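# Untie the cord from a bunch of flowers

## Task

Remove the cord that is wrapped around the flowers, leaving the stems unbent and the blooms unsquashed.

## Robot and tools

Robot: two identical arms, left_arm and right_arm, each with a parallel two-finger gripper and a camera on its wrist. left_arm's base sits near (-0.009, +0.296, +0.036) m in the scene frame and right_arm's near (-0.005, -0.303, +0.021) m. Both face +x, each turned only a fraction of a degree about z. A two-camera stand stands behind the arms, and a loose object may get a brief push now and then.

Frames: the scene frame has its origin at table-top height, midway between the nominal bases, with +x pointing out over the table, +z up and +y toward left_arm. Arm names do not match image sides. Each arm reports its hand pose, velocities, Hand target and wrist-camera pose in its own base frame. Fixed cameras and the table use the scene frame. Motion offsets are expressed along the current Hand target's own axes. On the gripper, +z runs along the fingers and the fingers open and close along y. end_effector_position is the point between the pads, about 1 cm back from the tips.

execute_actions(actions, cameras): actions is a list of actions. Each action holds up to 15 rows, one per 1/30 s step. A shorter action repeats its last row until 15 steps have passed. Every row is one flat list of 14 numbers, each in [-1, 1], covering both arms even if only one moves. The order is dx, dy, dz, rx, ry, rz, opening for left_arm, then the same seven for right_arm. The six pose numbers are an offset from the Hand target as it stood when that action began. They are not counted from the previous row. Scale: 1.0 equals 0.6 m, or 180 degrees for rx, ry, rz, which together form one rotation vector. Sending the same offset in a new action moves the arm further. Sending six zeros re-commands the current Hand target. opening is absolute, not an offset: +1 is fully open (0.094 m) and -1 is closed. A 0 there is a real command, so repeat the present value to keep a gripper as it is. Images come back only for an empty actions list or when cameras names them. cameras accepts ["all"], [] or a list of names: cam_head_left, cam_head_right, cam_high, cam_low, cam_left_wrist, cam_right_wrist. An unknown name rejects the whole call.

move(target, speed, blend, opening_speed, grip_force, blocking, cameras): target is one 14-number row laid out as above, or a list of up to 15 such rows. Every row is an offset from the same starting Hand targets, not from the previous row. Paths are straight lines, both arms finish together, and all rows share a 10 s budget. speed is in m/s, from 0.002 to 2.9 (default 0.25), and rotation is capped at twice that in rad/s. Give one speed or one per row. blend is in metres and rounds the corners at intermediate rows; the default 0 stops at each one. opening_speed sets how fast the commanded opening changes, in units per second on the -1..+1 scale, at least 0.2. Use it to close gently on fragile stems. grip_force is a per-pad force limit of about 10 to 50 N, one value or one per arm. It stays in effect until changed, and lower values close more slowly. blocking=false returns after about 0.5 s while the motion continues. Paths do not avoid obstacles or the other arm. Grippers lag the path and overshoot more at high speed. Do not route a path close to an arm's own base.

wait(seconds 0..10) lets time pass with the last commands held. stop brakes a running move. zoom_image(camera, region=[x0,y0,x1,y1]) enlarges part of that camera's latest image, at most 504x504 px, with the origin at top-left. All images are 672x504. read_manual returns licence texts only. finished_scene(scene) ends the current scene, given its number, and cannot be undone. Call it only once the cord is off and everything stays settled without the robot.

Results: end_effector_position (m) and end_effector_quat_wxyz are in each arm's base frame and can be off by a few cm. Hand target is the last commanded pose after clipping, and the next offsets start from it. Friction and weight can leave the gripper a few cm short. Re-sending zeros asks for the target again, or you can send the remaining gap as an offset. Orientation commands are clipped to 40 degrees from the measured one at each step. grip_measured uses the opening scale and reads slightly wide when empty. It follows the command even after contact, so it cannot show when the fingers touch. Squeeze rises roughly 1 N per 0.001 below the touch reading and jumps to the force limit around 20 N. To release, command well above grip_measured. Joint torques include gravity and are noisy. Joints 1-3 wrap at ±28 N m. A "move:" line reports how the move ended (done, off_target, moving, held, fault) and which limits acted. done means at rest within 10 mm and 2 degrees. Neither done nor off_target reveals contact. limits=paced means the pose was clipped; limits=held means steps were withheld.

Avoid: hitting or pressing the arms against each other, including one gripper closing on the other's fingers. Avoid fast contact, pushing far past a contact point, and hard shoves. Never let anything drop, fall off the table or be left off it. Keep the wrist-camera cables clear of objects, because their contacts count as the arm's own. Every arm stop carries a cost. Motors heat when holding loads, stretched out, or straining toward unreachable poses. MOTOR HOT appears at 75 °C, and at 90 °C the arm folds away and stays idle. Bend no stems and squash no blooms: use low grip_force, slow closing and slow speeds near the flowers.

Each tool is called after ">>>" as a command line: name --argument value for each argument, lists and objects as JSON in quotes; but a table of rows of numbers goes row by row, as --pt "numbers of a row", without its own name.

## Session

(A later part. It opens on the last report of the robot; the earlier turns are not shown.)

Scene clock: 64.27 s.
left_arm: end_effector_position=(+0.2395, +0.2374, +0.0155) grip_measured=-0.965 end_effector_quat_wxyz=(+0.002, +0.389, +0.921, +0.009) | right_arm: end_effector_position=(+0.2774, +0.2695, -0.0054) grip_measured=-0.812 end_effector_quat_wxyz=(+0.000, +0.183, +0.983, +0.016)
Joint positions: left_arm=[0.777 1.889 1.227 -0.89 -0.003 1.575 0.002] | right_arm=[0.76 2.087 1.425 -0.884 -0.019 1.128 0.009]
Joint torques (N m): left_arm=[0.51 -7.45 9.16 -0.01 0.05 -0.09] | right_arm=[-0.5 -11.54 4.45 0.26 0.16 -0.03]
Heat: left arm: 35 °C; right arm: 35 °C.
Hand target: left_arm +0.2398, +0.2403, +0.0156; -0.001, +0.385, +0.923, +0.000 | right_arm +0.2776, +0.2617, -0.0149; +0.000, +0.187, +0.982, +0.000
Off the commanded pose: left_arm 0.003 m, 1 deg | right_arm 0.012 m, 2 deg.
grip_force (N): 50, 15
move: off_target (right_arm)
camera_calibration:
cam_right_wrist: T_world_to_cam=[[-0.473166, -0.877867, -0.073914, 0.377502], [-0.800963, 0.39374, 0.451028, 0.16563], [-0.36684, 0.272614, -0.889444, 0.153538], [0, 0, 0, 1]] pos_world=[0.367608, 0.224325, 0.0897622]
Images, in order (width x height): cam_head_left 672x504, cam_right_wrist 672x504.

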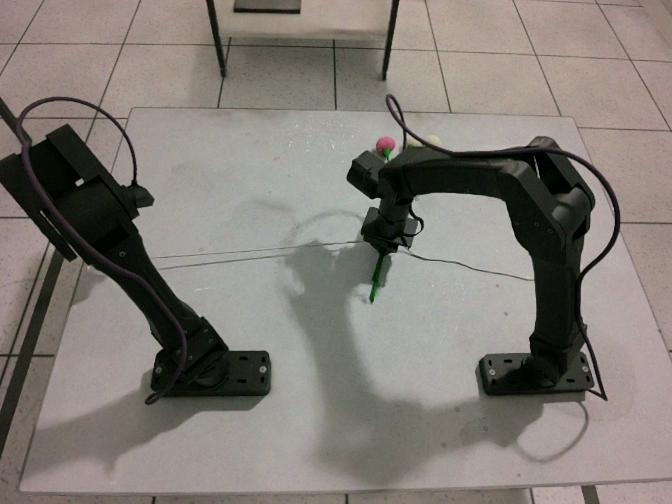

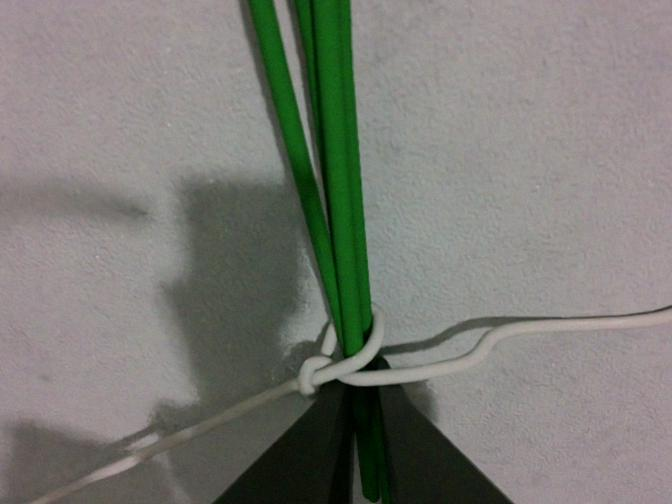

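>>> move --pt "-0.03 0 0.05 0 0 0 -1 0 0 0 0 0 0 -0.95" --pt "-0.03 0 0.05 0 0 0 -0.4 0 0 0 0 0 0 -0.95" --pt "-0.03 0 -0.09 0 0 0 -0.4 0 0 0 0 0 0 -0.95" --pt "-0.436 -0.365 -0.09 0 0 0.194 -0.3 0 0 0 0 0 0 -0.95" --speed 0.2 --cameras '["cam_left_wrist","cam_right_wrist","cam_head_left","cam_high"]'

Scene clock: 72.33 s.
left_arm: end_effector_position=(+0.2634, -0.0963, +0.0667) grip_measured=-0.303 end_effector_quat_wxyz=(-0.003, +0.646, +0.763, +0.005) | right_arm: end_effector_position=(+0.2774, +0.2695, -0.0054) grip_measured=-0.812 end_effector_quat_wxyz=(+0.000, +0.183, +0.983, +0.016)
Joint positions: left_arm=[-0.362 1.637 1.138 -1.074 -0.012 1.043 0.033] | right_arm=[0.76 2.087 1.425 -0.884 -0.019 1.128 0.009]
Joint torques (N m): left_arm=[0.2 -5.83 9.25 0.11 0.06 -0.11] | right_arm=[-0.5 -11.55 4.44 0.26 0.16 -0.03]
Heat: left arm: 35 °C; right arm: 35 °C.
Hand target: left_arm +0.2686, -0.0997, +0.0696; +0.000, +0.644, +0.765, +0.000 | right_arm +0.2776, +0.2617, -0.0149; +0.000, +0.187, +0.982, +0.000
Off the commanded pose: left_arm 0.007 m, 1 deg | right_arm 0.012 m, 2 deg.
grip_force (N): 50, 15
move: off_target (right_arm); target 2's new opening was sent with left_arm's hand 0.017 m and 3 deg from that target
camera_calibration:
cam_left_wrist: T_world_to_cam=[[-0.997367, -0.0603846, -0.0401511, 0.267307], [-0.072057, 0.887407, 0.45532, 0.118809], [0.00813613, 0.457014, -0.889422, 0.235093], [0, 0, 0, 1]] pos_world=[0.273252, -0.196731, 0.165734]
cam_right_wrist: T_world_to_cam=[[-0.473166, -0.877867, -0.073914, 0.377502], [-0.800963, 0.39374, 0.451028, 0.16563], [-0.36684, 0.272614, -0.889444, 0.153538], [0, 0, 0, 1]] pos_world=[0.367608, 0.224325, 0.0897622]
Images, in order (width x height): cam_head_left 672x504, cam_high 672x504, cam_left_wrist 672x504, cam_right_wrist 672x504.

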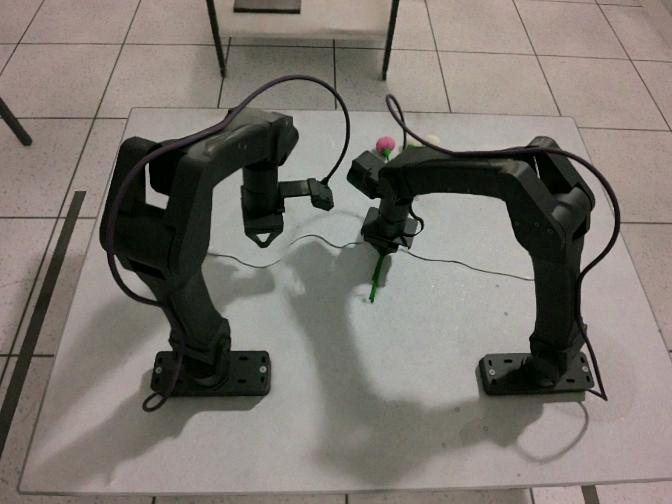

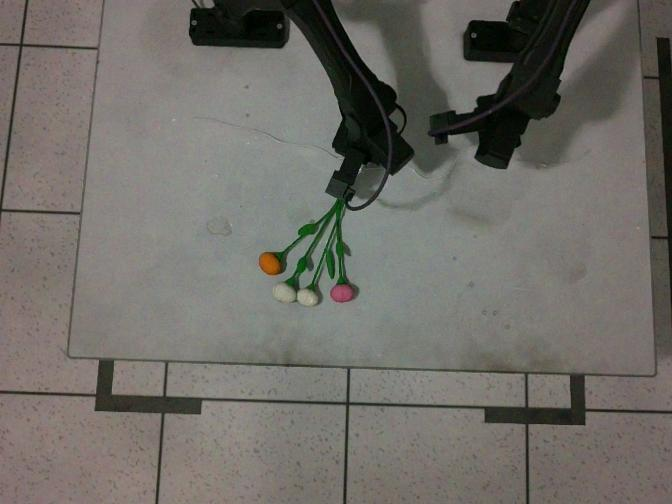

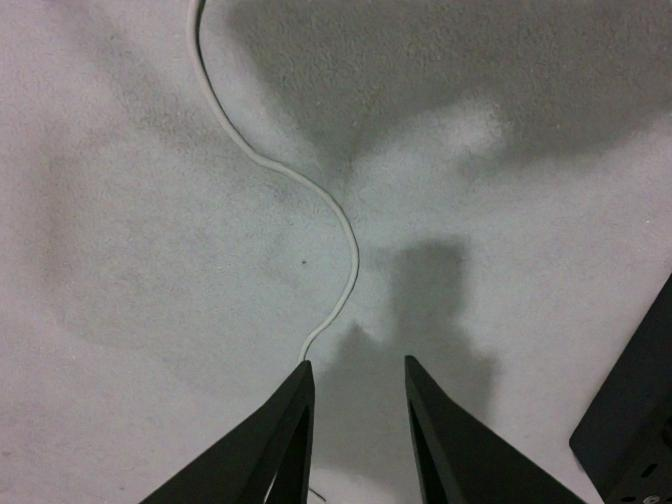

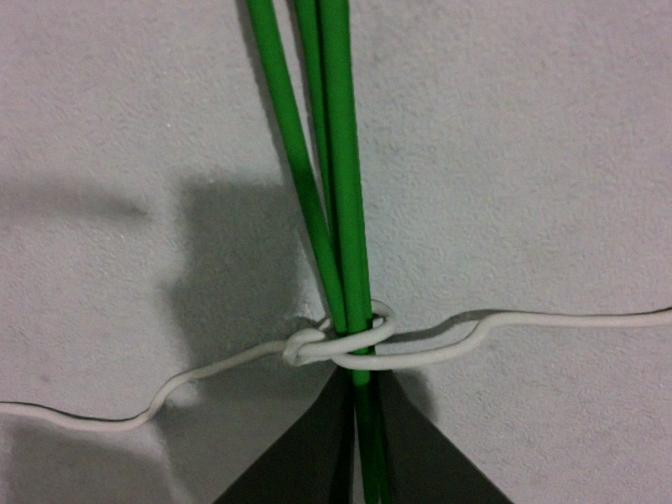

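>>> move --target '[0,0,0.152,0,0,0,-0.3,0,0,0,0,0,0,-0.95]' --speed 0.12 --cameras '["cam_left_wrist"]'

Scene clock: 74.47 s.
left_arm: end_effector_position=(+0.2768, -0.1013, -0.0129) grip_measured=-0.303 end_effector_quat_wxyz=(+0.012, +0.646, +0.763, +0.011) | right_arm: end_effector_position=(+0.2774, +0.2695, -0.0054) grip_measured=-0.812 end_effector_quat_wxyz=(+0.000, +0.183, +0.983, +0.016)
Joint positions: left_arm=[-0.362 1.788 0.965 -0.718 -0.012 1.043 0.033] | right_arm=[0.76 2.087 1.425 -0.884 -0.019 1.128 0.009]
Joint torques (N m): left_arm=[0.18 -6.61 4.37 0.31 0.06 -0.1] | right_arm=[-0.5 -11.52 4.44 0.26 0.16 -0.04]
Heat: left arm: 35 °C; right arm: 36 °C.
Hand target: left_arm +0.2685, -0.0997, -0.0217; +0.000, +0.644, +0.765, +0.000 | right_arm +0.2776, +0.2617, -0.0149; +0.000, +0.187, +0.982, +0.000
Off the commanded pose: left_arm 0.012 m, 2 deg | right_arm 0.012 m, 2 deg.
grip_force (N): 50, 15
move: off_target (left_arm, right_arm)
camera_calibration:
cam_left_wrist: T_world_to_cam=[[-0.995706, -0.0609789, -0.0696479, 0.276144], [-0.085632, 0.892532, 0.442779, 0.164619], [0.0351627, 0.446842, -0.893922, 0.15783], [0, 0, 0, 1]] pos_world=[0.283505, -0.200614, 0.0874306]
Images, in order (width x height): cam_left_wrist 672x504.

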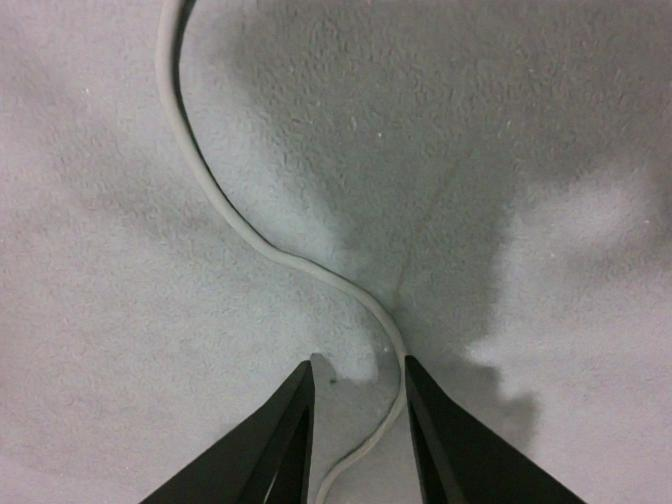

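>>> move --target '[0,-0.022,0.011,0,0,0,-0.3,0,0,0,0,0,0,-0.95]' --speed 0.06 --cameras '["cam_left_wrist"]'

Scene clock: 75.83 s.
left_arm: end_effector_position=(+0.2639, -0.1006, -0.0233) grip_measured=-0.303 end_effector_quat_wxyz=(+0.002, +0.642, +0.767, +0.008) | right_arm: end_effector_position=(+0.2774, +0.2695, -0.0054) grip_measured=-0.812 end_effector_quat_wxyz=(+0.000, +0.183, +0.983, +0.016)
Joint positions: left_arm=[-0.376 1.788 0.915 -0.689 -0.014 1.018 0.033] | right_arm=[0.76 2.087 1.425 -0.884 -0.019 1.128 0.009]
Joint torques (N m): left_arm=[-0.61 -8.13 3.3 0.37 0.08 -0.1] | right_arm=[-0.49 -11.52 4.44 0.26 0.16 -0.04]
Heat: left arm: 35 °C; right arm: 36 °C.
Hand target: left_arm +0.2554, -0.1020, -0.0283; -0.001, +0.644, +0.765, +0.000 | right_arm +0.2776, +0.2617, -0.0149; +0.000, +0.187, +0.982, +0.000
Off the commanded pose: left_arm 0.010 m, 1 deg | right_arm 0.012 m, 2 deg.
grip_force (N): 50, 15
move: off_target (right_arm)
camera_calibration:
cam_left_wrist: T_world_to_cam=[[-0.996158, -0.0705171, -0.0519237, 0.262292], [-0.0864028, 0.887993, 0.451667, 0.167406], [0.0142577, 0.454418, -0.890675, 0.155079], [0, 0, 0, 1]] pos_world=[0.273538, -0.200629, 0.0761322]
Images, in order (width x height): cam_left_wrist 672x504.

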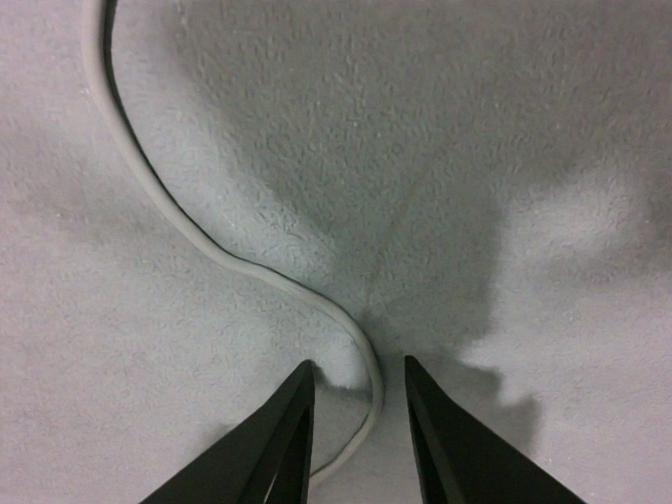

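>>> move --pt "0 0 0.003 0 0 0 -1 0 0 0 0 0 0 -0.95" --pt "0.25 0.036 -0.06 0 0 0 -1 0 0 0 0 0 0 -0.95" --pt "0.424 0.015 -0.06 0 0 -0.11 -1 0 0 0 0 0 0 -0.95" --speed 0.1 --blend '[0,0.03,0]' --cameras '["cam_left_wrist","cam_right_wrist","cam_head_left"]'

Scene clock: 81.33 s.
left_arm: end_effector_position=(+0.2155, +0.0863, +0.0073) grip_measured=-0.967 end_effector_quat_wxyz=(+0.062, +0.501, +0.858, -0.099) | right_arm: end_effector_position=(+0.2660, +0.3344, +0.0021) grip_measured=-0.812 end_effector_quat_wxyz=(-0.027, +0.136, +0.982, +0.131)
Joint positions: left_arm=[0.535 1.652 0.874 -0.908 0.204 1.604 0.002] | right_arm=[0.815 2.087 1.425 -0.724 -0.195 1.108 0.009]
Joint torques (N m): left_arm=[3.9 -6.76 10.54 0.48 -2.11 0.11] | right_arm=[-4.16 -13.09 4.34 -0.79 1.82 0.11]
Heat: left arm: 35 °C; right arm: 36 °C.
Hand target: left_arm +0.2209, +0.1502, +0.0078; -0.001, +0.503, +0.864, +0.000 | right_arm +0.2775, +0.2617, -0.0149; +0.000, +0.187, +0.982, +0.000
Off the commanded pose: left_arm 0.064 m, 13 deg | right_arm 0.076 m, 16 deg.
grip_force (N): 50, 15
move: off_target (left_arm, right_arm)
camera_calibration:
cam_left_wrist: T_world_to_cam=[[-0.917393, -0.394892, 0.0494891, 0.239091], [-0.372745, 0.896127, 0.240868, 0.0460007], [-0.139466, 0.202524, -0.969295, 0.153533], [0, 0, 0, 1]] pos_world=[0.257899, 0.0220984, 0.125906]
cam_right_wrist: T_world_to_cam=[[-0.39271, -0.876374, -0.278833, 0.40821], [-0.824337, 0.201015, 0.529208, 0.198116], [-0.407734, 0.437678, -0.801368, 0.0938474], [0, 0, 0, 1]] pos_world=[0.361887, 0.276845, 0.0841843]
Images, in order (width x height): cam_head_left 672x504, cam_left_wrist 672x504, cam_right_wrist 672x504.

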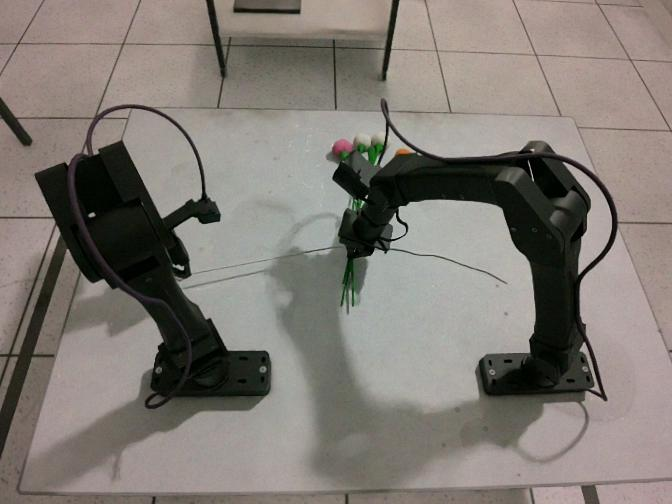

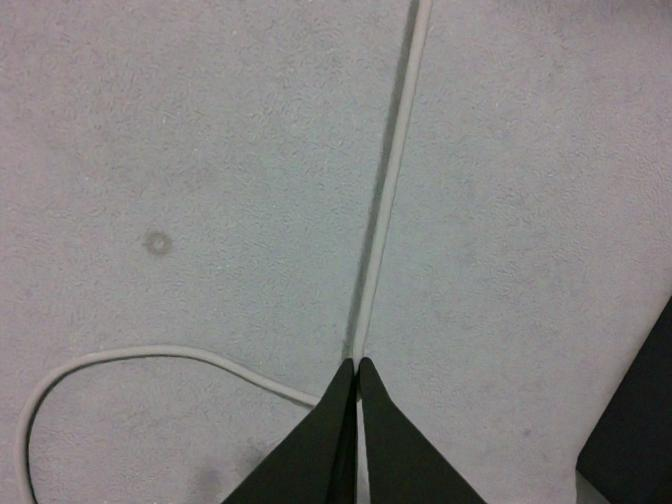

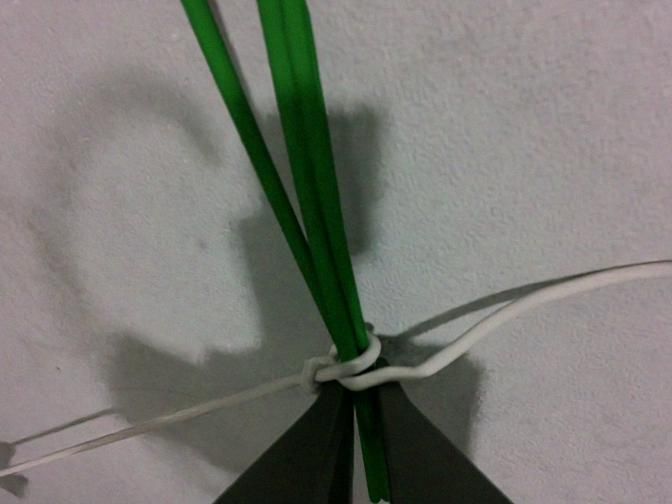

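>>> move --target '[-0.2,0.03,0,0,0,0.0,-1,0,0,0,0,0,0,-0.95]' --speed 0.1 --cameras '["cam_left_wrist","cam_right_wrist","cam_head_left"]'

>>> zoom_image --camera "cam_right_wrist" --region '[250, 280, 450, 430]'

Scene clock: 83.87 s.
left_arm: end_effector_position=(+0.2887, +0.0379, +0.0076) grip_measured=-0.967 end_effector_quat_wxyz=(+0.020, +0.505, +0.862, -0.033) | right_arm: end_effector_position=(+0.2760, +0.2970, -0.0036) grip_measured=-0.813 end_effector_quat_wxyz=(-0.007, +0.161, +0.985, +0.066)
Joint positions: left_arm=[0.175 1.77 1.035 -0.848 0.077 1.236 0.002] | right_arm=[0.78 2.087 1.425 -0.81 -0.089 1.109 0.009]
Joint torques (N m): left_arm=[0.4 -6.37 8.75 0.21 -0.79 -0.1] | right_arm=[-1.92 -11.92 4.57 -0.19 0.88 0.14]
Heat: left arm: 35 °C; right arm: 37 °C.
Hand target: left_arm +0.2958, +0.0548, +0.0077; -0.001, +0.503, +0.864, +0.000 | right_arm +0.2776, +0.2617, -0.0149; +0.000, +0.187, +0.982, +0.000
Off the commanded pose: left_arm 0.018 m, 5 deg | right_arm 0.037 m, 8 deg.
grip_force (N): 50, 15
move: off_target (left_arm, right_arm)
camera_calibration:
cam_left_wrist: T_world_to_cam=[[-0.918625, -0.395051, -0.00785845, 0.287897], [-0.368291, 0.848854, 0.379221, 0.116083], [-0.143141, 0.351256, -0.925273, 0.168956], [0, 0, 0, 1]] pos_world=[0.331406, -0.0441499, 0.114572]
cam_right_wrist: T_world_to_cam=[[-0.434617, -0.88518, -0.166023, 0.392317], [-0.818609, 0.311416, 0.482596, 0.182344], [-0.375482, 0.345653, -0.859964, 0.127942], [0, 0, 0, 1]] pos_world=[0.367816, 0.246263, 0.0871606]
Images, in order (width x height): cam_head_left 672x504, cam_left_wrist 672x504, cam_right_wrist 672x504.

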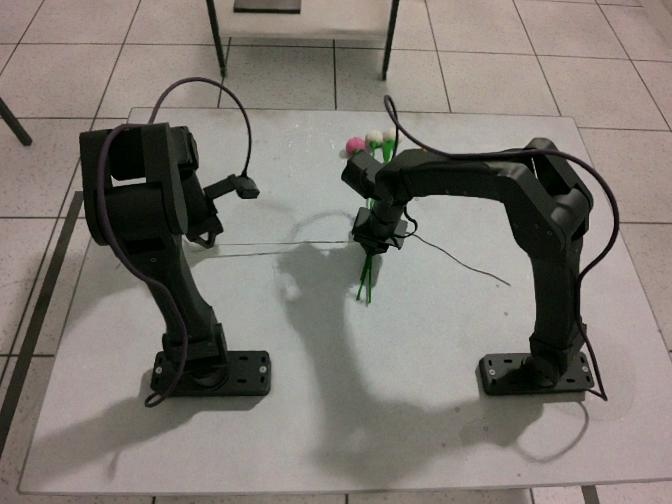

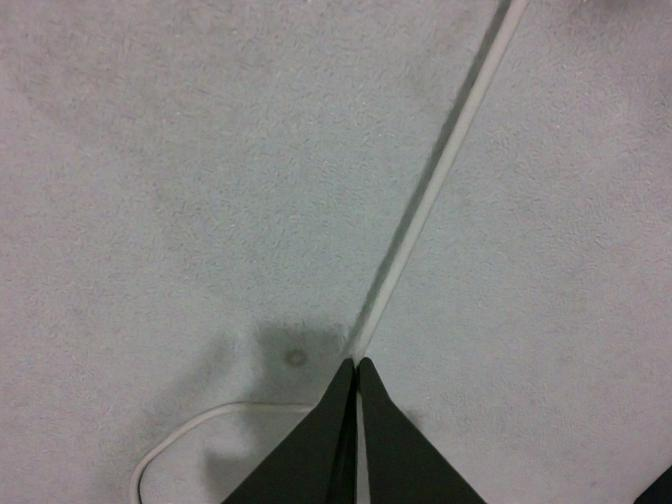

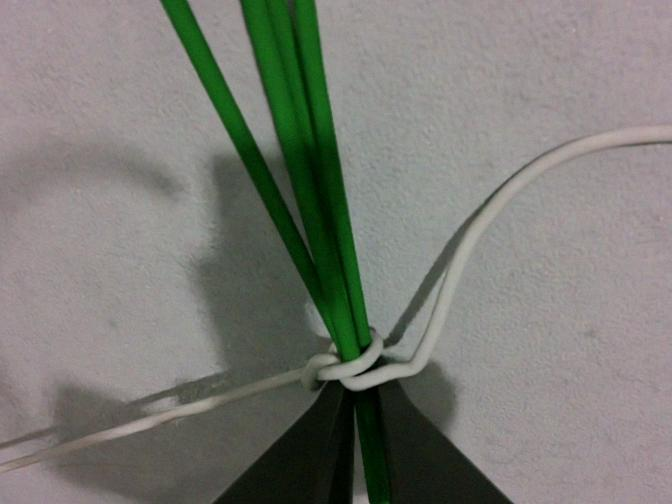

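Scaled by 2.520 from the camera's 672x504 image, which has a finer 960x720 frame.

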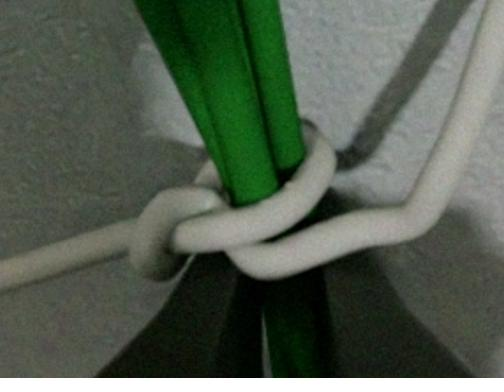

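>>> move --target '[-0.06,-0.035,0.0,0,0,0.0,-1,0,0,0,0,0,0,-0.95]' --speed 0.1

>>> move --pt "0 0 0.0 0 0 0.0 -1 0 0 0 0 0 0 -0.3" --pt "0 0 0.0 0 0 0.0 -1 0 0 -0.15 0 0 0 -0.3" --speed 0.1 --cameras '["cam_left_wrist","cam_right_wrist","cam_head_left"]'

Scene clock: 86.47 s.
left_arm: end_effector_position=(+0.2925, +0.0127, +0.0070) grip_measured=-0.967 end_effector_quat_wxyz=(-0.001, +0.503, +0.864, -0.003) | right_arm: end_effector_position=(+0.2772, +0.2807, -0.0049) grip_measured=-0.813 end_effector_quat_wxyz=(-0.003, +0.169, +0.985, +0.037)
Joint positions: left_arm=[0.043 1.77 1.035 -0.841 0.005 1.098 0.002] | right_arm=[0.767 2.087 1.425 -0.853 -0.048 1.109 0.009]
Joint torques (N m): left_arm=[-0.21 -7.61 6.89 0.2 -0.12 -0.11] | right_arm=[-1.05 -11.66 4.51 0.05 0.47 0.15]
Heat: left arm: 35 °C; right arm: 37 °C.
Hand target: left_arm +0.2953, +0.0131, +0.0077; -0.001, +0.503, +0.864, +0.000 | right_arm +0.2776, +0.2617, -0.0149; +0.000, +0.187, +0.982, +0.000
Off the commanded pose: left_arm 0.003 m, 0 deg | right_arm 0.021 m, 5 deg.
grip_force (N): 50, 15
move: off_target (right_arm)

Scene clock: 89.33 s.
left_arm: end_effector_position=(+0.2925, +0.0138, +0.0070) grip_measured=-0.967 end_effector_quat_wxyz=(-0.002, +0.503, +0.864, -0.001) | right_arm: end_effector_position=(+0.2673, +0.2632, +0.0588) grip_measured=-0.302 end_effector_quat_wxyz=(-0.023, +0.175, +0.984, -0.009)
Joint positions: left_arm=[0.043 1.77 1.035 -0.841 -0.001 1.098 0.002] | right_arm=[0.762 2.033 1.61 -1.19 -0.027 1.114 0.033]
Joint torques (N m): left_arm=[-0.2 -7.61 6.93 0.2 -0.07 -0.09] | right_arm=[-0.72 -15.8 7.25 0.04 0.24 0.11]
Heat: left arm: 35 °C; right arm: 37 °C.
Hand target: left_arm +0.2953, +0.0131, +0.0077; -0.001, +0.503, +0.864, +0.000 | right_arm +0.2775, +0.2616, +0.0751; +0.000, +0.187, +0.982, +0.000
Off the commanded pose: left_arm 0.003 m, 0 deg | right_arm 0.019 m, 3 deg.
grip_force (N): 50, 15
move: off_target (right_arm)
camera_calibration:
cam_left_wrist: T_world_to_cam=[[-0.916485, -0.398654, -0.0336012, 0.281497], [-0.370494, 0.814047, 0.447283, 0.138699], [-0.150958, 0.422377, -0.893761, 0.17848], [0, 0, 0, 1]] pos_world=[0.336318, -0.0760735, 0.106939]
cam_right_wrist: T_world_to_cam=[[-0.461029, -0.8873, -0.0123031, 0.36755], [-0.782217, 0.399805, 0.4778, 0.122909], [-0.419033, 0.229904, -0.878382, 0.23325], [0, 0, 0, 1]] pos_world=[0.363332, 0.223362, 0.150679]
Images, in order (width x height): cam_head_left 672x504, cam_left_wrist 672x504, cam_right_wrist 672x504.

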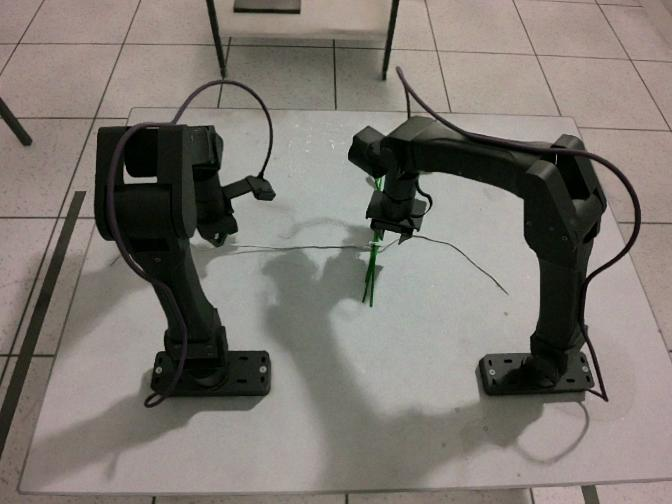

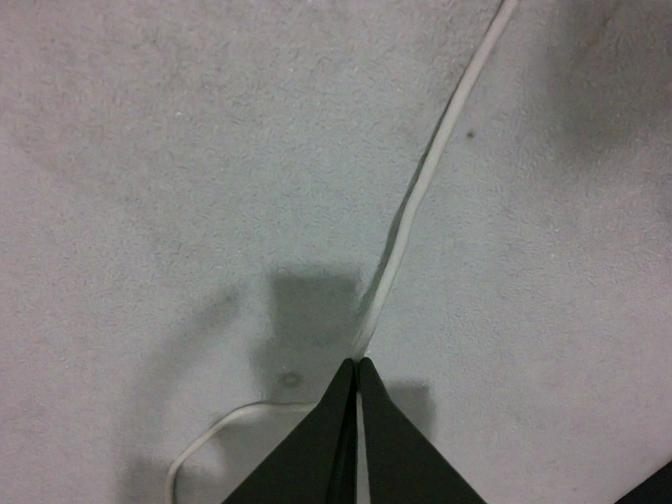

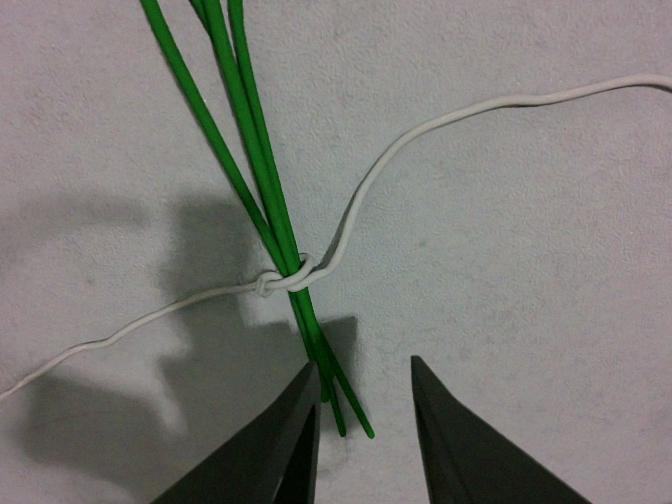

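>>> move --target '[0,0,0.0,0,0,0.0,-1,-0.078,0.073,0.06,0,0,-0.053,-0.1]' --speed 0.12 --cameras '["cam_right_wrist"]'

Scene clock: 91.57 s.
left_arm: end_effector_position=(+0.2925, +0.0138, +0.0070) grip_measured=-0.967 end_effector_quat_wxyz=(-0.002, +0.503, +0.864, -0.001) | right_arm: end_effector_position=(+0.3292, +0.2883, +0.0401) grip_measured=-0.102 end_effector_quat_wxyz=(-0.008, +0.106, +0.994, +0.009)
Joint positions: left_arm=[0.043 1.77 1.035 -0.841 -0.001 1.098 0.002] | right_arm=[0.707 2.256 1.887 -1.2 -0.023 0.921 0.042]
Joint torques (N m): left_arm=[-0.21 -7.62 6.9 0.21 -0.07 -0.1] | right_arm=[-0.64 -13.6 7.65 0.09 0.22 -0.05]
Heat: left arm: 35 °C; right arm: 37 °C.
Hand target: left_arm +0.2953, +0.0131, +0.0077; -0.001, +0.503, +0.864, +0.000 | right_arm +0.3371, +0.2852, +0.0391; +0.000, +0.105, +0.995, +0.000
Off the commanded pose: left_arm 0.003 m, 0 deg | right_arm 0.009 m, 1 deg.
grip_force (N): 50, 15
move: done
camera_calibration:
cam_right_wrist: T_world_to_cam=[[-0.333059, -0.941156, -0.0574175, 0.393376], [-0.845626, 0.271204, 0.459744, 0.22892], [-0.417119, 0.201676, -0.886193, 0.244782], [0, 0, 0, 1]] pos_world=[0.426702, 0.258778, 0.134266]
Images, in order (width x height): cam_right_wrist 672x504.

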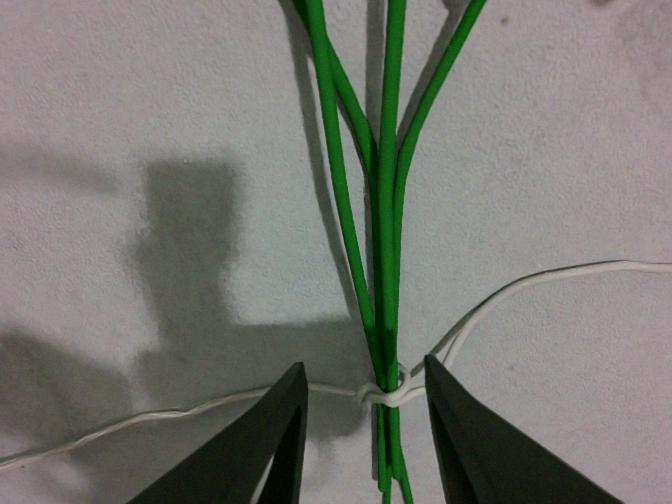

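>>> move --target '[0,0,0.0,0,0,0.0,-1,0.005,-0.012,0.07,0,0,0,-0.1]' --speed 0.1 --cameras '["cam_right_wrist"]'

Scene clock: 93.30 s.
left_arm: end_effector_position=(+0.2925, +0.0138, +0.0070) grip_measured=-0.967 end_effector_quat_wxyz=(-0.002, +0.503, +0.864, -0.001) | right_arm: end_effector_position=(+0.3261, +0.2856, +0.0069) grip_measured=-0.102 end_effector_quat_wxyz=(-0.007, +0.105, +0.994, +0.010)
Joint positions: left_arm=[0.043 1.77 1.035 -0.841 -0.001 1.098 0.002] | right_arm=[0.707 2.263 1.765 -1.068 -0.023 0.917 0.042]
Joint torques (N m): left_arm=[-0.2 -7.64 6.86 0.2 -0.08 -0.11] | right_arm=[-0.99 -13.68 4.75 0.39 0.22 -0.06]
Heat: left arm: 35 °C; right arm: 37 °C.
Hand target: left_arm +0.2953, +0.0131, +0.0077; -0.001, +0.503, +0.864, +0.000 | right_arm +0.3328, +0.2788, -0.0028; +0.000, +0.105, +0.995, +0.000
Off the commanded pose: left_arm 0.003 m, 0 deg | right_arm 0.014 m, 1 deg.
grip_force (N): 50, 15
move: off_target (right_arm)
camera_calibration:
cam_right_wrist: T_world_to_cam=[[-0.33002, -0.942084, -0.059702, 0.387242], [-0.847406, 0.2678, 0.45846, 0.243869], [-0.41592, 0.201893, -0.886707, 0.214107], [0, 0, 0, 1]] pos_world=[0.423505, 0.25628, 0.101166]
Images, in order (width x height): cam_right_wrist 672x504.

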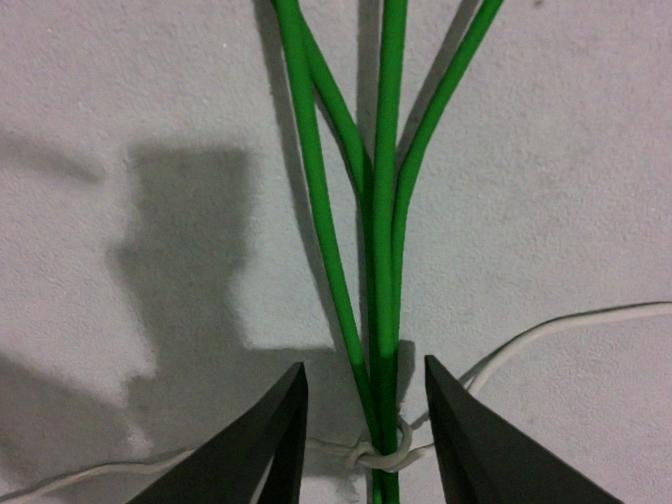

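>>> move --pt "0 0 0.0 0 0 0.0 -1 -0.013 -0.007 0.018 0 0 0 -0.1" --pt "0 0 0.0 0 0 0.0 -1 -0.013 -0.007 0.018 0 0 0 -0.95" --speed 0.1 --cameras '["cam_right_wrist","cam_head_left"]'

Scene clock: 99.23 s.
left_arm: end_effector_position=(+0.2925, +0.0138, +0.0070) grip_measured=-0.967 end_effector_quat_wxyz=(-0.002, +0.503, +0.864, -0.001) | right_arm: end_effector_position=(+0.3352, +0.2792, -0.0029) grip_measured=-0.799 end_effector_quat_wxyz=(-0.005, +0.101, +0.995, +0.012)
Joint positions: left_arm=[0.043 1.77 1.035 -0.841 -0.001 1.098 0.002] | right_arm=[0.683 2.281 1.755 -1.035 -0.023 0.885 0.009]
Joint torques (N m): left_arm=[-0.23 -7.61 6.9 0.2 -0.06 -0.1] | right_arm=[-0.59 -13.6 4.67 0.39 0.21 -0.05]
Heat: left arm: 35 °C; right arm: 36 °C.
Hand target: left_arm +0.2953, +0.0131, +0.0077; -0.001, +0.503, +0.864, +0.000 | right_arm +0.3395, +0.2731, -0.0137; +0.000, +0.104, +0.995, +0.000
Off the commanded pose: left_arm 0.003 m, 0 deg | right_arm 0.013 m, 1 deg.
grip_force (N): 50, 15
move: off_target (right_arm); target 2's new opening was sent with right_arm's hand 0.013 m and 1 deg from that target
camera_calibration:
cam_right_wrist: T_world_to_cam=[[-0.32284, -0.944288, -0.0639826, 0.38181], [-0.851189, 0.260122, 0.455865, 0.261128], [-0.413825, 0.201633, -0.887746, 0.209941], [0, 0, 0, 1]] pos_world=[0.432412, 0.250283, 0.0917646]
Images, in order (width x height): cam_head_left 672x504, cam_right_wrist 672x504.

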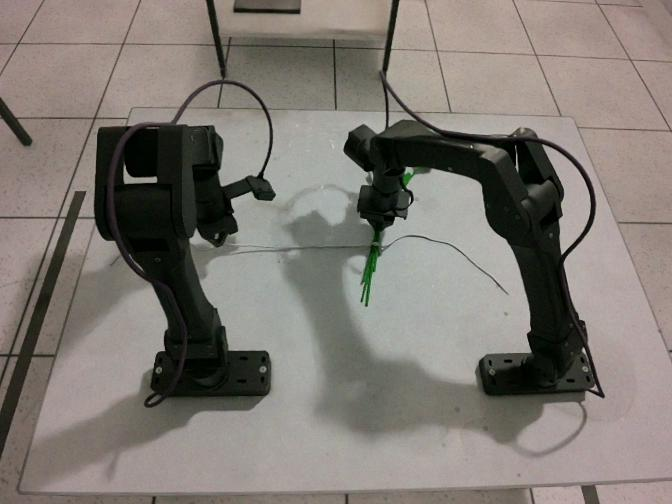

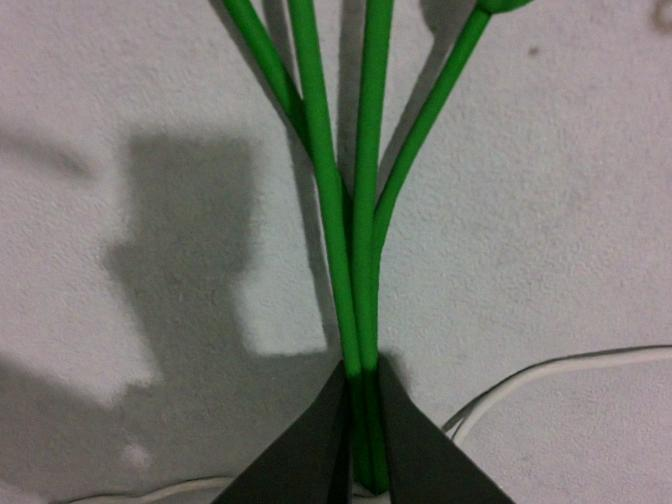

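>>> move --pt "-0.01 0 0.045 0 0 0 -1 0 0 0 0 0 0 -0.95" --pt "-0.01 0 0.045 0 0 0 -0.4 0 0 0 0 0 0 -0.95" --pt "-0.01 0 -0.104 0 0 0 -0.4 0 0 0 0 0 0 -0.95" --pt "-0.278 -0.184 -0.104 0 0 0.3056 -0.3 0 0 0 0 0 0 -0.95" --speed 0.2 --cameras '["cam_left_wrist","cam_right_wrist","cam_head_left","cam_high"]'

Scene clock: 107.77 s.
left_arm: end_effector_position=(+0.2838, -0.1863, +0.0699) grip_measured=-0.303 end_effector_quat_wxyz=(+0.014, +0.839, +0.544, +0.008) | right_arm: end_effector_position=(+0.3352, +0.2792, -0.0029) grip_measured=-0.799 end_effector_quat_wxyz=(-0.005, +0.101, +0.995, +0.012)
Joint positions: left_arm=[-0.586 1.821 1.365 -1.083 -0.004 1.406 0.033] | right_arm=[0.683 2.281 1.755 -1.035 -0.023 0.885 0.009]
Joint torques (N m): left_arm=[-0.14 -7.23 9.48 -0.09 -0.02 0.12] | right_arm=[-0.61 -13.59 4.66 0.39 0.21 -0.04]
Heat: left arm: 35 °C; right arm: 36 °C.
Hand target: left_arm +0.2820, -0.1865, +0.0701; +0.000, +0.845, +0.535, +0.000 | right_arm +0.3395, +0.2731, -0.0137; +0.000, +0.104, +0.995, +0.000
Off the commanded pose: left_arm 0.002 m, 2 deg | right_arm 0.013 m, 1 deg.
grip_force (N): 50, 15
move: off_target (right_arm); target 2's new opening was sent with left_arm's hand 0.014 m and 2 deg from that target
camera_calibration:
cam_left_wrist: T_world_to_cam=[[-0.862218, 0.501758, -0.069414, 0.35072], [0.423073, 0.788711, 0.446031, 0.0404202], [0.278547, 0.355209, -0.892322, 0.183357], [0, 0, 0, 1]] pos_world=[0.234223, -0.272986, 0.169929]
cam_right_wrist: T_world_to_cam=[[-0.32284, -0.944288, -0.0639826, 0.38181], [-0.851189, 0.260122, 0.455865, 0.261128], [-0.413825, 0.201633, -0.887746, 0.209941], [0, 0, 0, 1]] pos_world=[0.432412, 0.250283, 0.0917646]
Images, in order (width x height): cam_head_left 672x504, cam_high 672x504, cam_left_wrist 672x504, cam_right_wrist 672x504.

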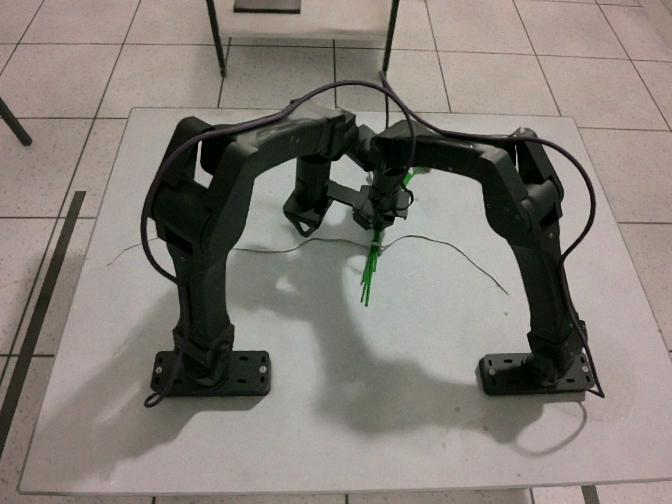

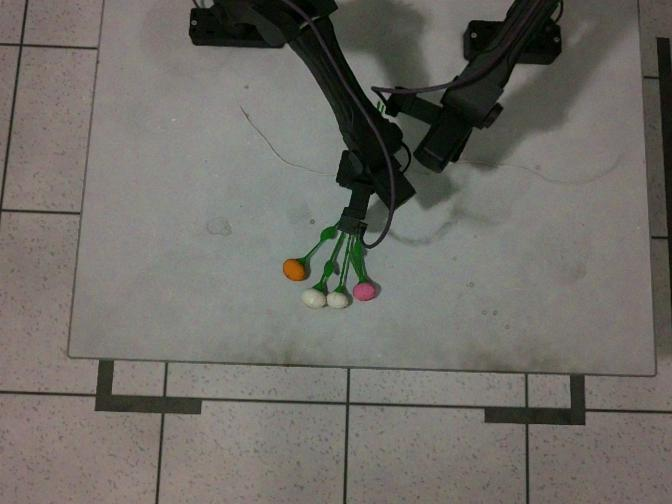

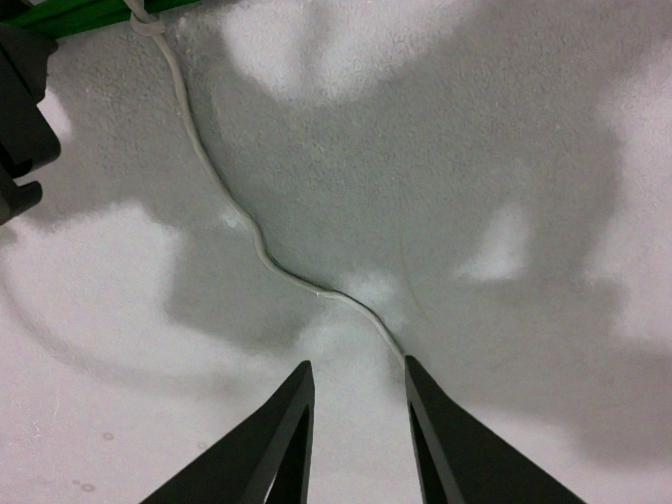

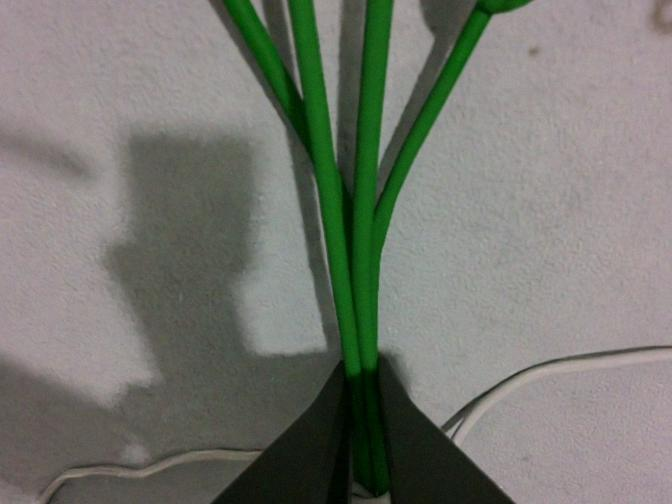

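>>> move --target '[0.092,-0.006,0.13,0,0,-0.111,-0.3,0,0,0,0,0,0,-0.95]' --speed 0.12 --cameras '["cam_left_wrist"]'

Scene clock: 111.70 s.
left_arm: end_effector_position=(+0.3109, -0.1403, +0.0046) grip_measured=-0.303 end_effector_quat_wxyz=(+0.018, +0.748, +0.664, +0.010) | right_arm: end_effector_position=(+0.3352, +0.2792, -0.0029) grip_measured=-0.799 end_effector_quat_wxyz=(-0.005, +0.101, +0.995, +0.012)
Joint positions: left_arm=[-0.429 1.901 1.195 -0.824 -0.004 1.26 0.033] | right_arm=[0.683 2.281 1.755 -1.035 -0.023 0.885 0.009]
Joint torques (N m): left_arm=[0.49 -7.57 4.48 0.31 -0.02 -0.15] | right_arm=[-0.58 -13.6 4.64 0.39 0.22 -0.05]
Heat: left arm: 35 °C; right arm: 36 °C.
Hand target: left_arm +0.3023, -0.1350, -0.0079; +0.000, +0.740, +0.673, +0.000 | right_arm +0.3395, +0.2731, -0.0137; +0.000, +0.104, +0.995, +0.000
Off the commanded pose: left_arm 0.016 m, 3 deg | right_arm 0.013 m, 1 deg.
grip_force (N): 50, 15
move: off_target (left_arm, right_arm)
camera_calibration:
cam_left_wrist: T_world_to_cam=[[-0.97199, 0.221497, -0.0785764, 0.341278], [0.165581, 0.882662, 0.439875, 0.115081], [0.166787, 0.414544, -0.894615, 0.144346], [0, 0, 0, 1]] pos_world=[0.288588, -0.237007, 0.105329]
Images, in order (width x height): cam_left_wrist 672x504.

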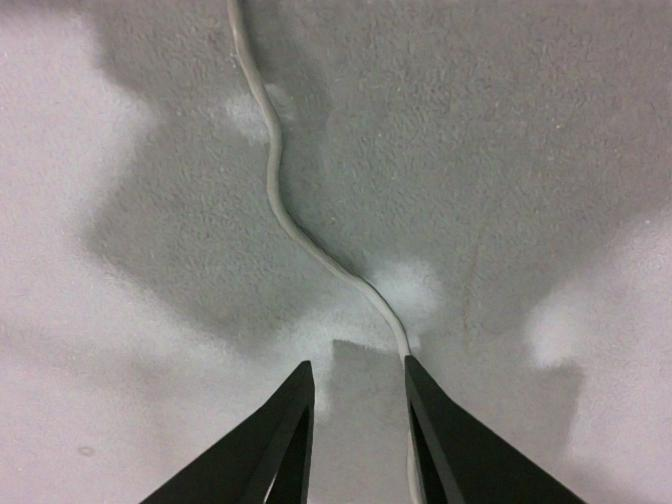

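>>> move --pt "0 -0.03 0 0 0 0 -0.3 0 0 0 0 0 0 -0.95" --pt "0 -0.03 0.03 0 0 0 -0.3 0 0 0 0 0 0 -0.95" --speed 0.08 --cameras '["cam_left_wrist"]'

Scene clock: 113.90 s.
left_arm: end_effector_position=(+0.2943, -0.1356, -0.0180) grip_measured=-0.303 end_effector_quat_wxyz=(+0.013, +0.744, +0.668, +0.008) | right_arm: end_effector_position=(+0.3352, +0.2792, -0.0029) grip_measured=-0.799 end_effector_quat_wxyz=(-0.005, +0.101, +0.995, +0.012)
Joint positions: left_arm=[-0.437 1.896 1.085 -0.729 -0.004 1.24 0.033] | right_arm=[0.683 2.281 1.755 -1.035 -0.023 0.885 0.009]
Joint torques (N m): left_arm=[-0.35 -8.18 4.12 0.28 -0.03 -0.14] | right_arm=[-0.59 -13.6 4.67 0.39 0.21 -0.05]
Heat: left arm: 35 °C; right arm: 36 °C.
Hand target: left_arm +0.2844, -0.1333, -0.0259; +0.000, +0.740, +0.673, +0.000 | right_arm +0.3395, +0.2731, -0.0137; +0.000, +0.104, +0.995, +0.000
Off the commanded pose: left_arm 0.013 m, 2 deg | right_arm 0.013 m, 1 deg.
grip_force (N): 50, 15
move: off_target (left_arm, right_arm)
camera_calibration:
cam_left_wrist: T_world_to_cam=[[-0.975245, 0.210229, -0.0685605, 0.321939], [0.159306, 0.883003, 0.441505, 0.125606], [0.153356, 0.419653, -0.894636, 0.129455], [0, 0, 0, 1]] pos_world=[0.274107, -0.232917, 0.0824315]
Images, in order (width x height): cam_left_wrist 672x504.

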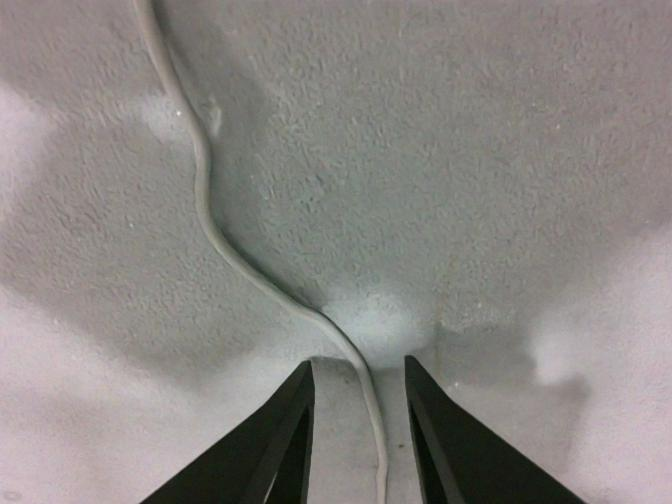

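>>> move --pt "0 0 0.003 0 0 0 -1 0 0 0 0 0 0 -0.95" --pt "0 0 -0.04 0 0 0 -1 0 0 0 0 0 0 -0.95" --pt "-0.088 -0.226 -0.133 0 0 0.07 -1 0 0 0 0 0 0 -0.95" --speed 0.1 --blend '[0,0.02,0]' --cameras '["cam_left_wrist","cam_right_wrist","cam_head_left","cam_head_right"]'

Scene clock: 119.90 s.
left_arm: end_effector_position=(+0.1565, -0.1846, +0.0560) grip_measured=-0.994 end_effector_quat_wxyz=(+0.020, +0.809, +0.588, +0.004) | right_arm: end_effector_position=(+0.3352, +0.2792, -0.0029) grip_measured=-0.799 end_effector_quat_wxyz=(-0.005, +0.101, +0.995, +0.012)
Joint positions: left_arm=[-0.876 1.461 0.92 -0.989 -0.006 1.009 0] | right_arm=[0.683 2.281 1.755 -1.035 -0.023 0.885 0.009]
Joint torques (N m): left_arm=[-0.28 -7.28 4.6 -0.02 0 -0.09] | right_arm=[-0.59 -13.61 4.66 0.39 0.21 -0.05]
Heat: left arm: 34 °C; right arm: 36 °C.
Hand target: left_arm +0.1445, -0.1732, +0.0540; +0.000, +0.809, +0.588, +0.000 | right_arm +0.3395, +0.2731, -0.0137; +0.000, +0.104, +0.995, +0.000
Off the commanded pose: left_arm 0.017 m, 2 deg | right_arm 0.013 m, 1 deg.
grip_force (N): 50, 15
move: off_target (left_arm, right_arm); blend cut to 0.0127 m at target 2
camera_calibration:
cam_left_wrist: T_world_to_cam=[[-0.910905, 0.405401, -0.0768284, 0.229419], [0.335988, 0.836847, 0.432203, 0.122429], [0.239509, 0.367882, -0.898498, 0.214604], [0, 0, 0, 1]] pos_world=[0.116444, -0.27441, 0.157533]
cam_right_wrist: T_world_to_cam=[[-0.32284, -0.944288, -0.0639826, 0.38181], [-0.851189, 0.260122, 0.455865, 0.261128], [-0.413825, 0.201633, -0.887746, 0.209941], [0, 0, 0, 1]] pos_world=[0.432412, 0.250283, 0.0917646]
Images, in order (width x height): cam_head_left 672x504, cam_head_right 672x504, cam_left_wrist 672x504, cam_right_wrist 672x504.

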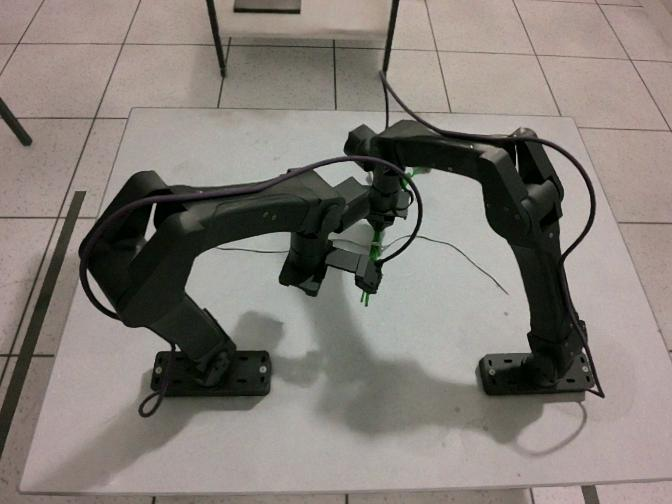

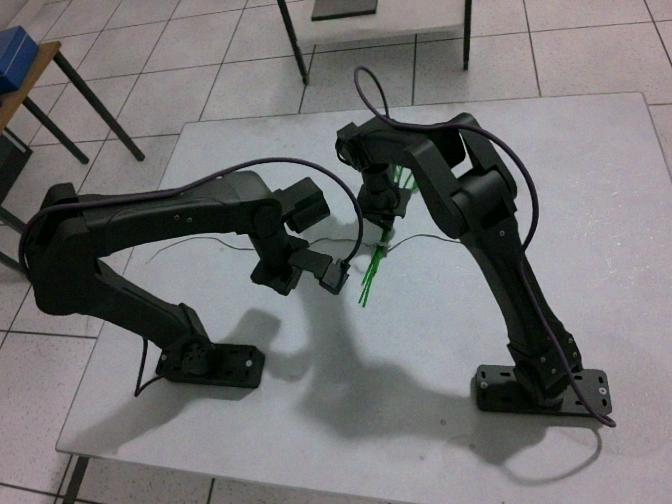

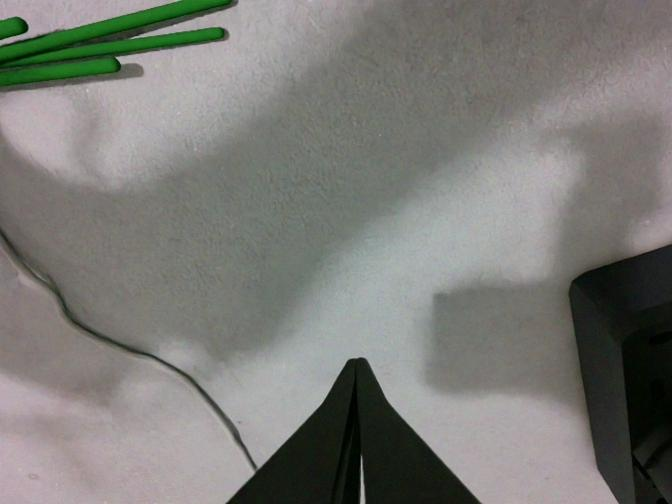

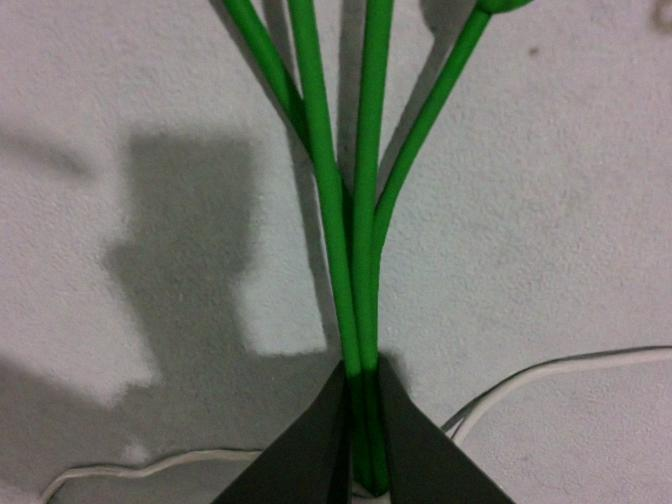

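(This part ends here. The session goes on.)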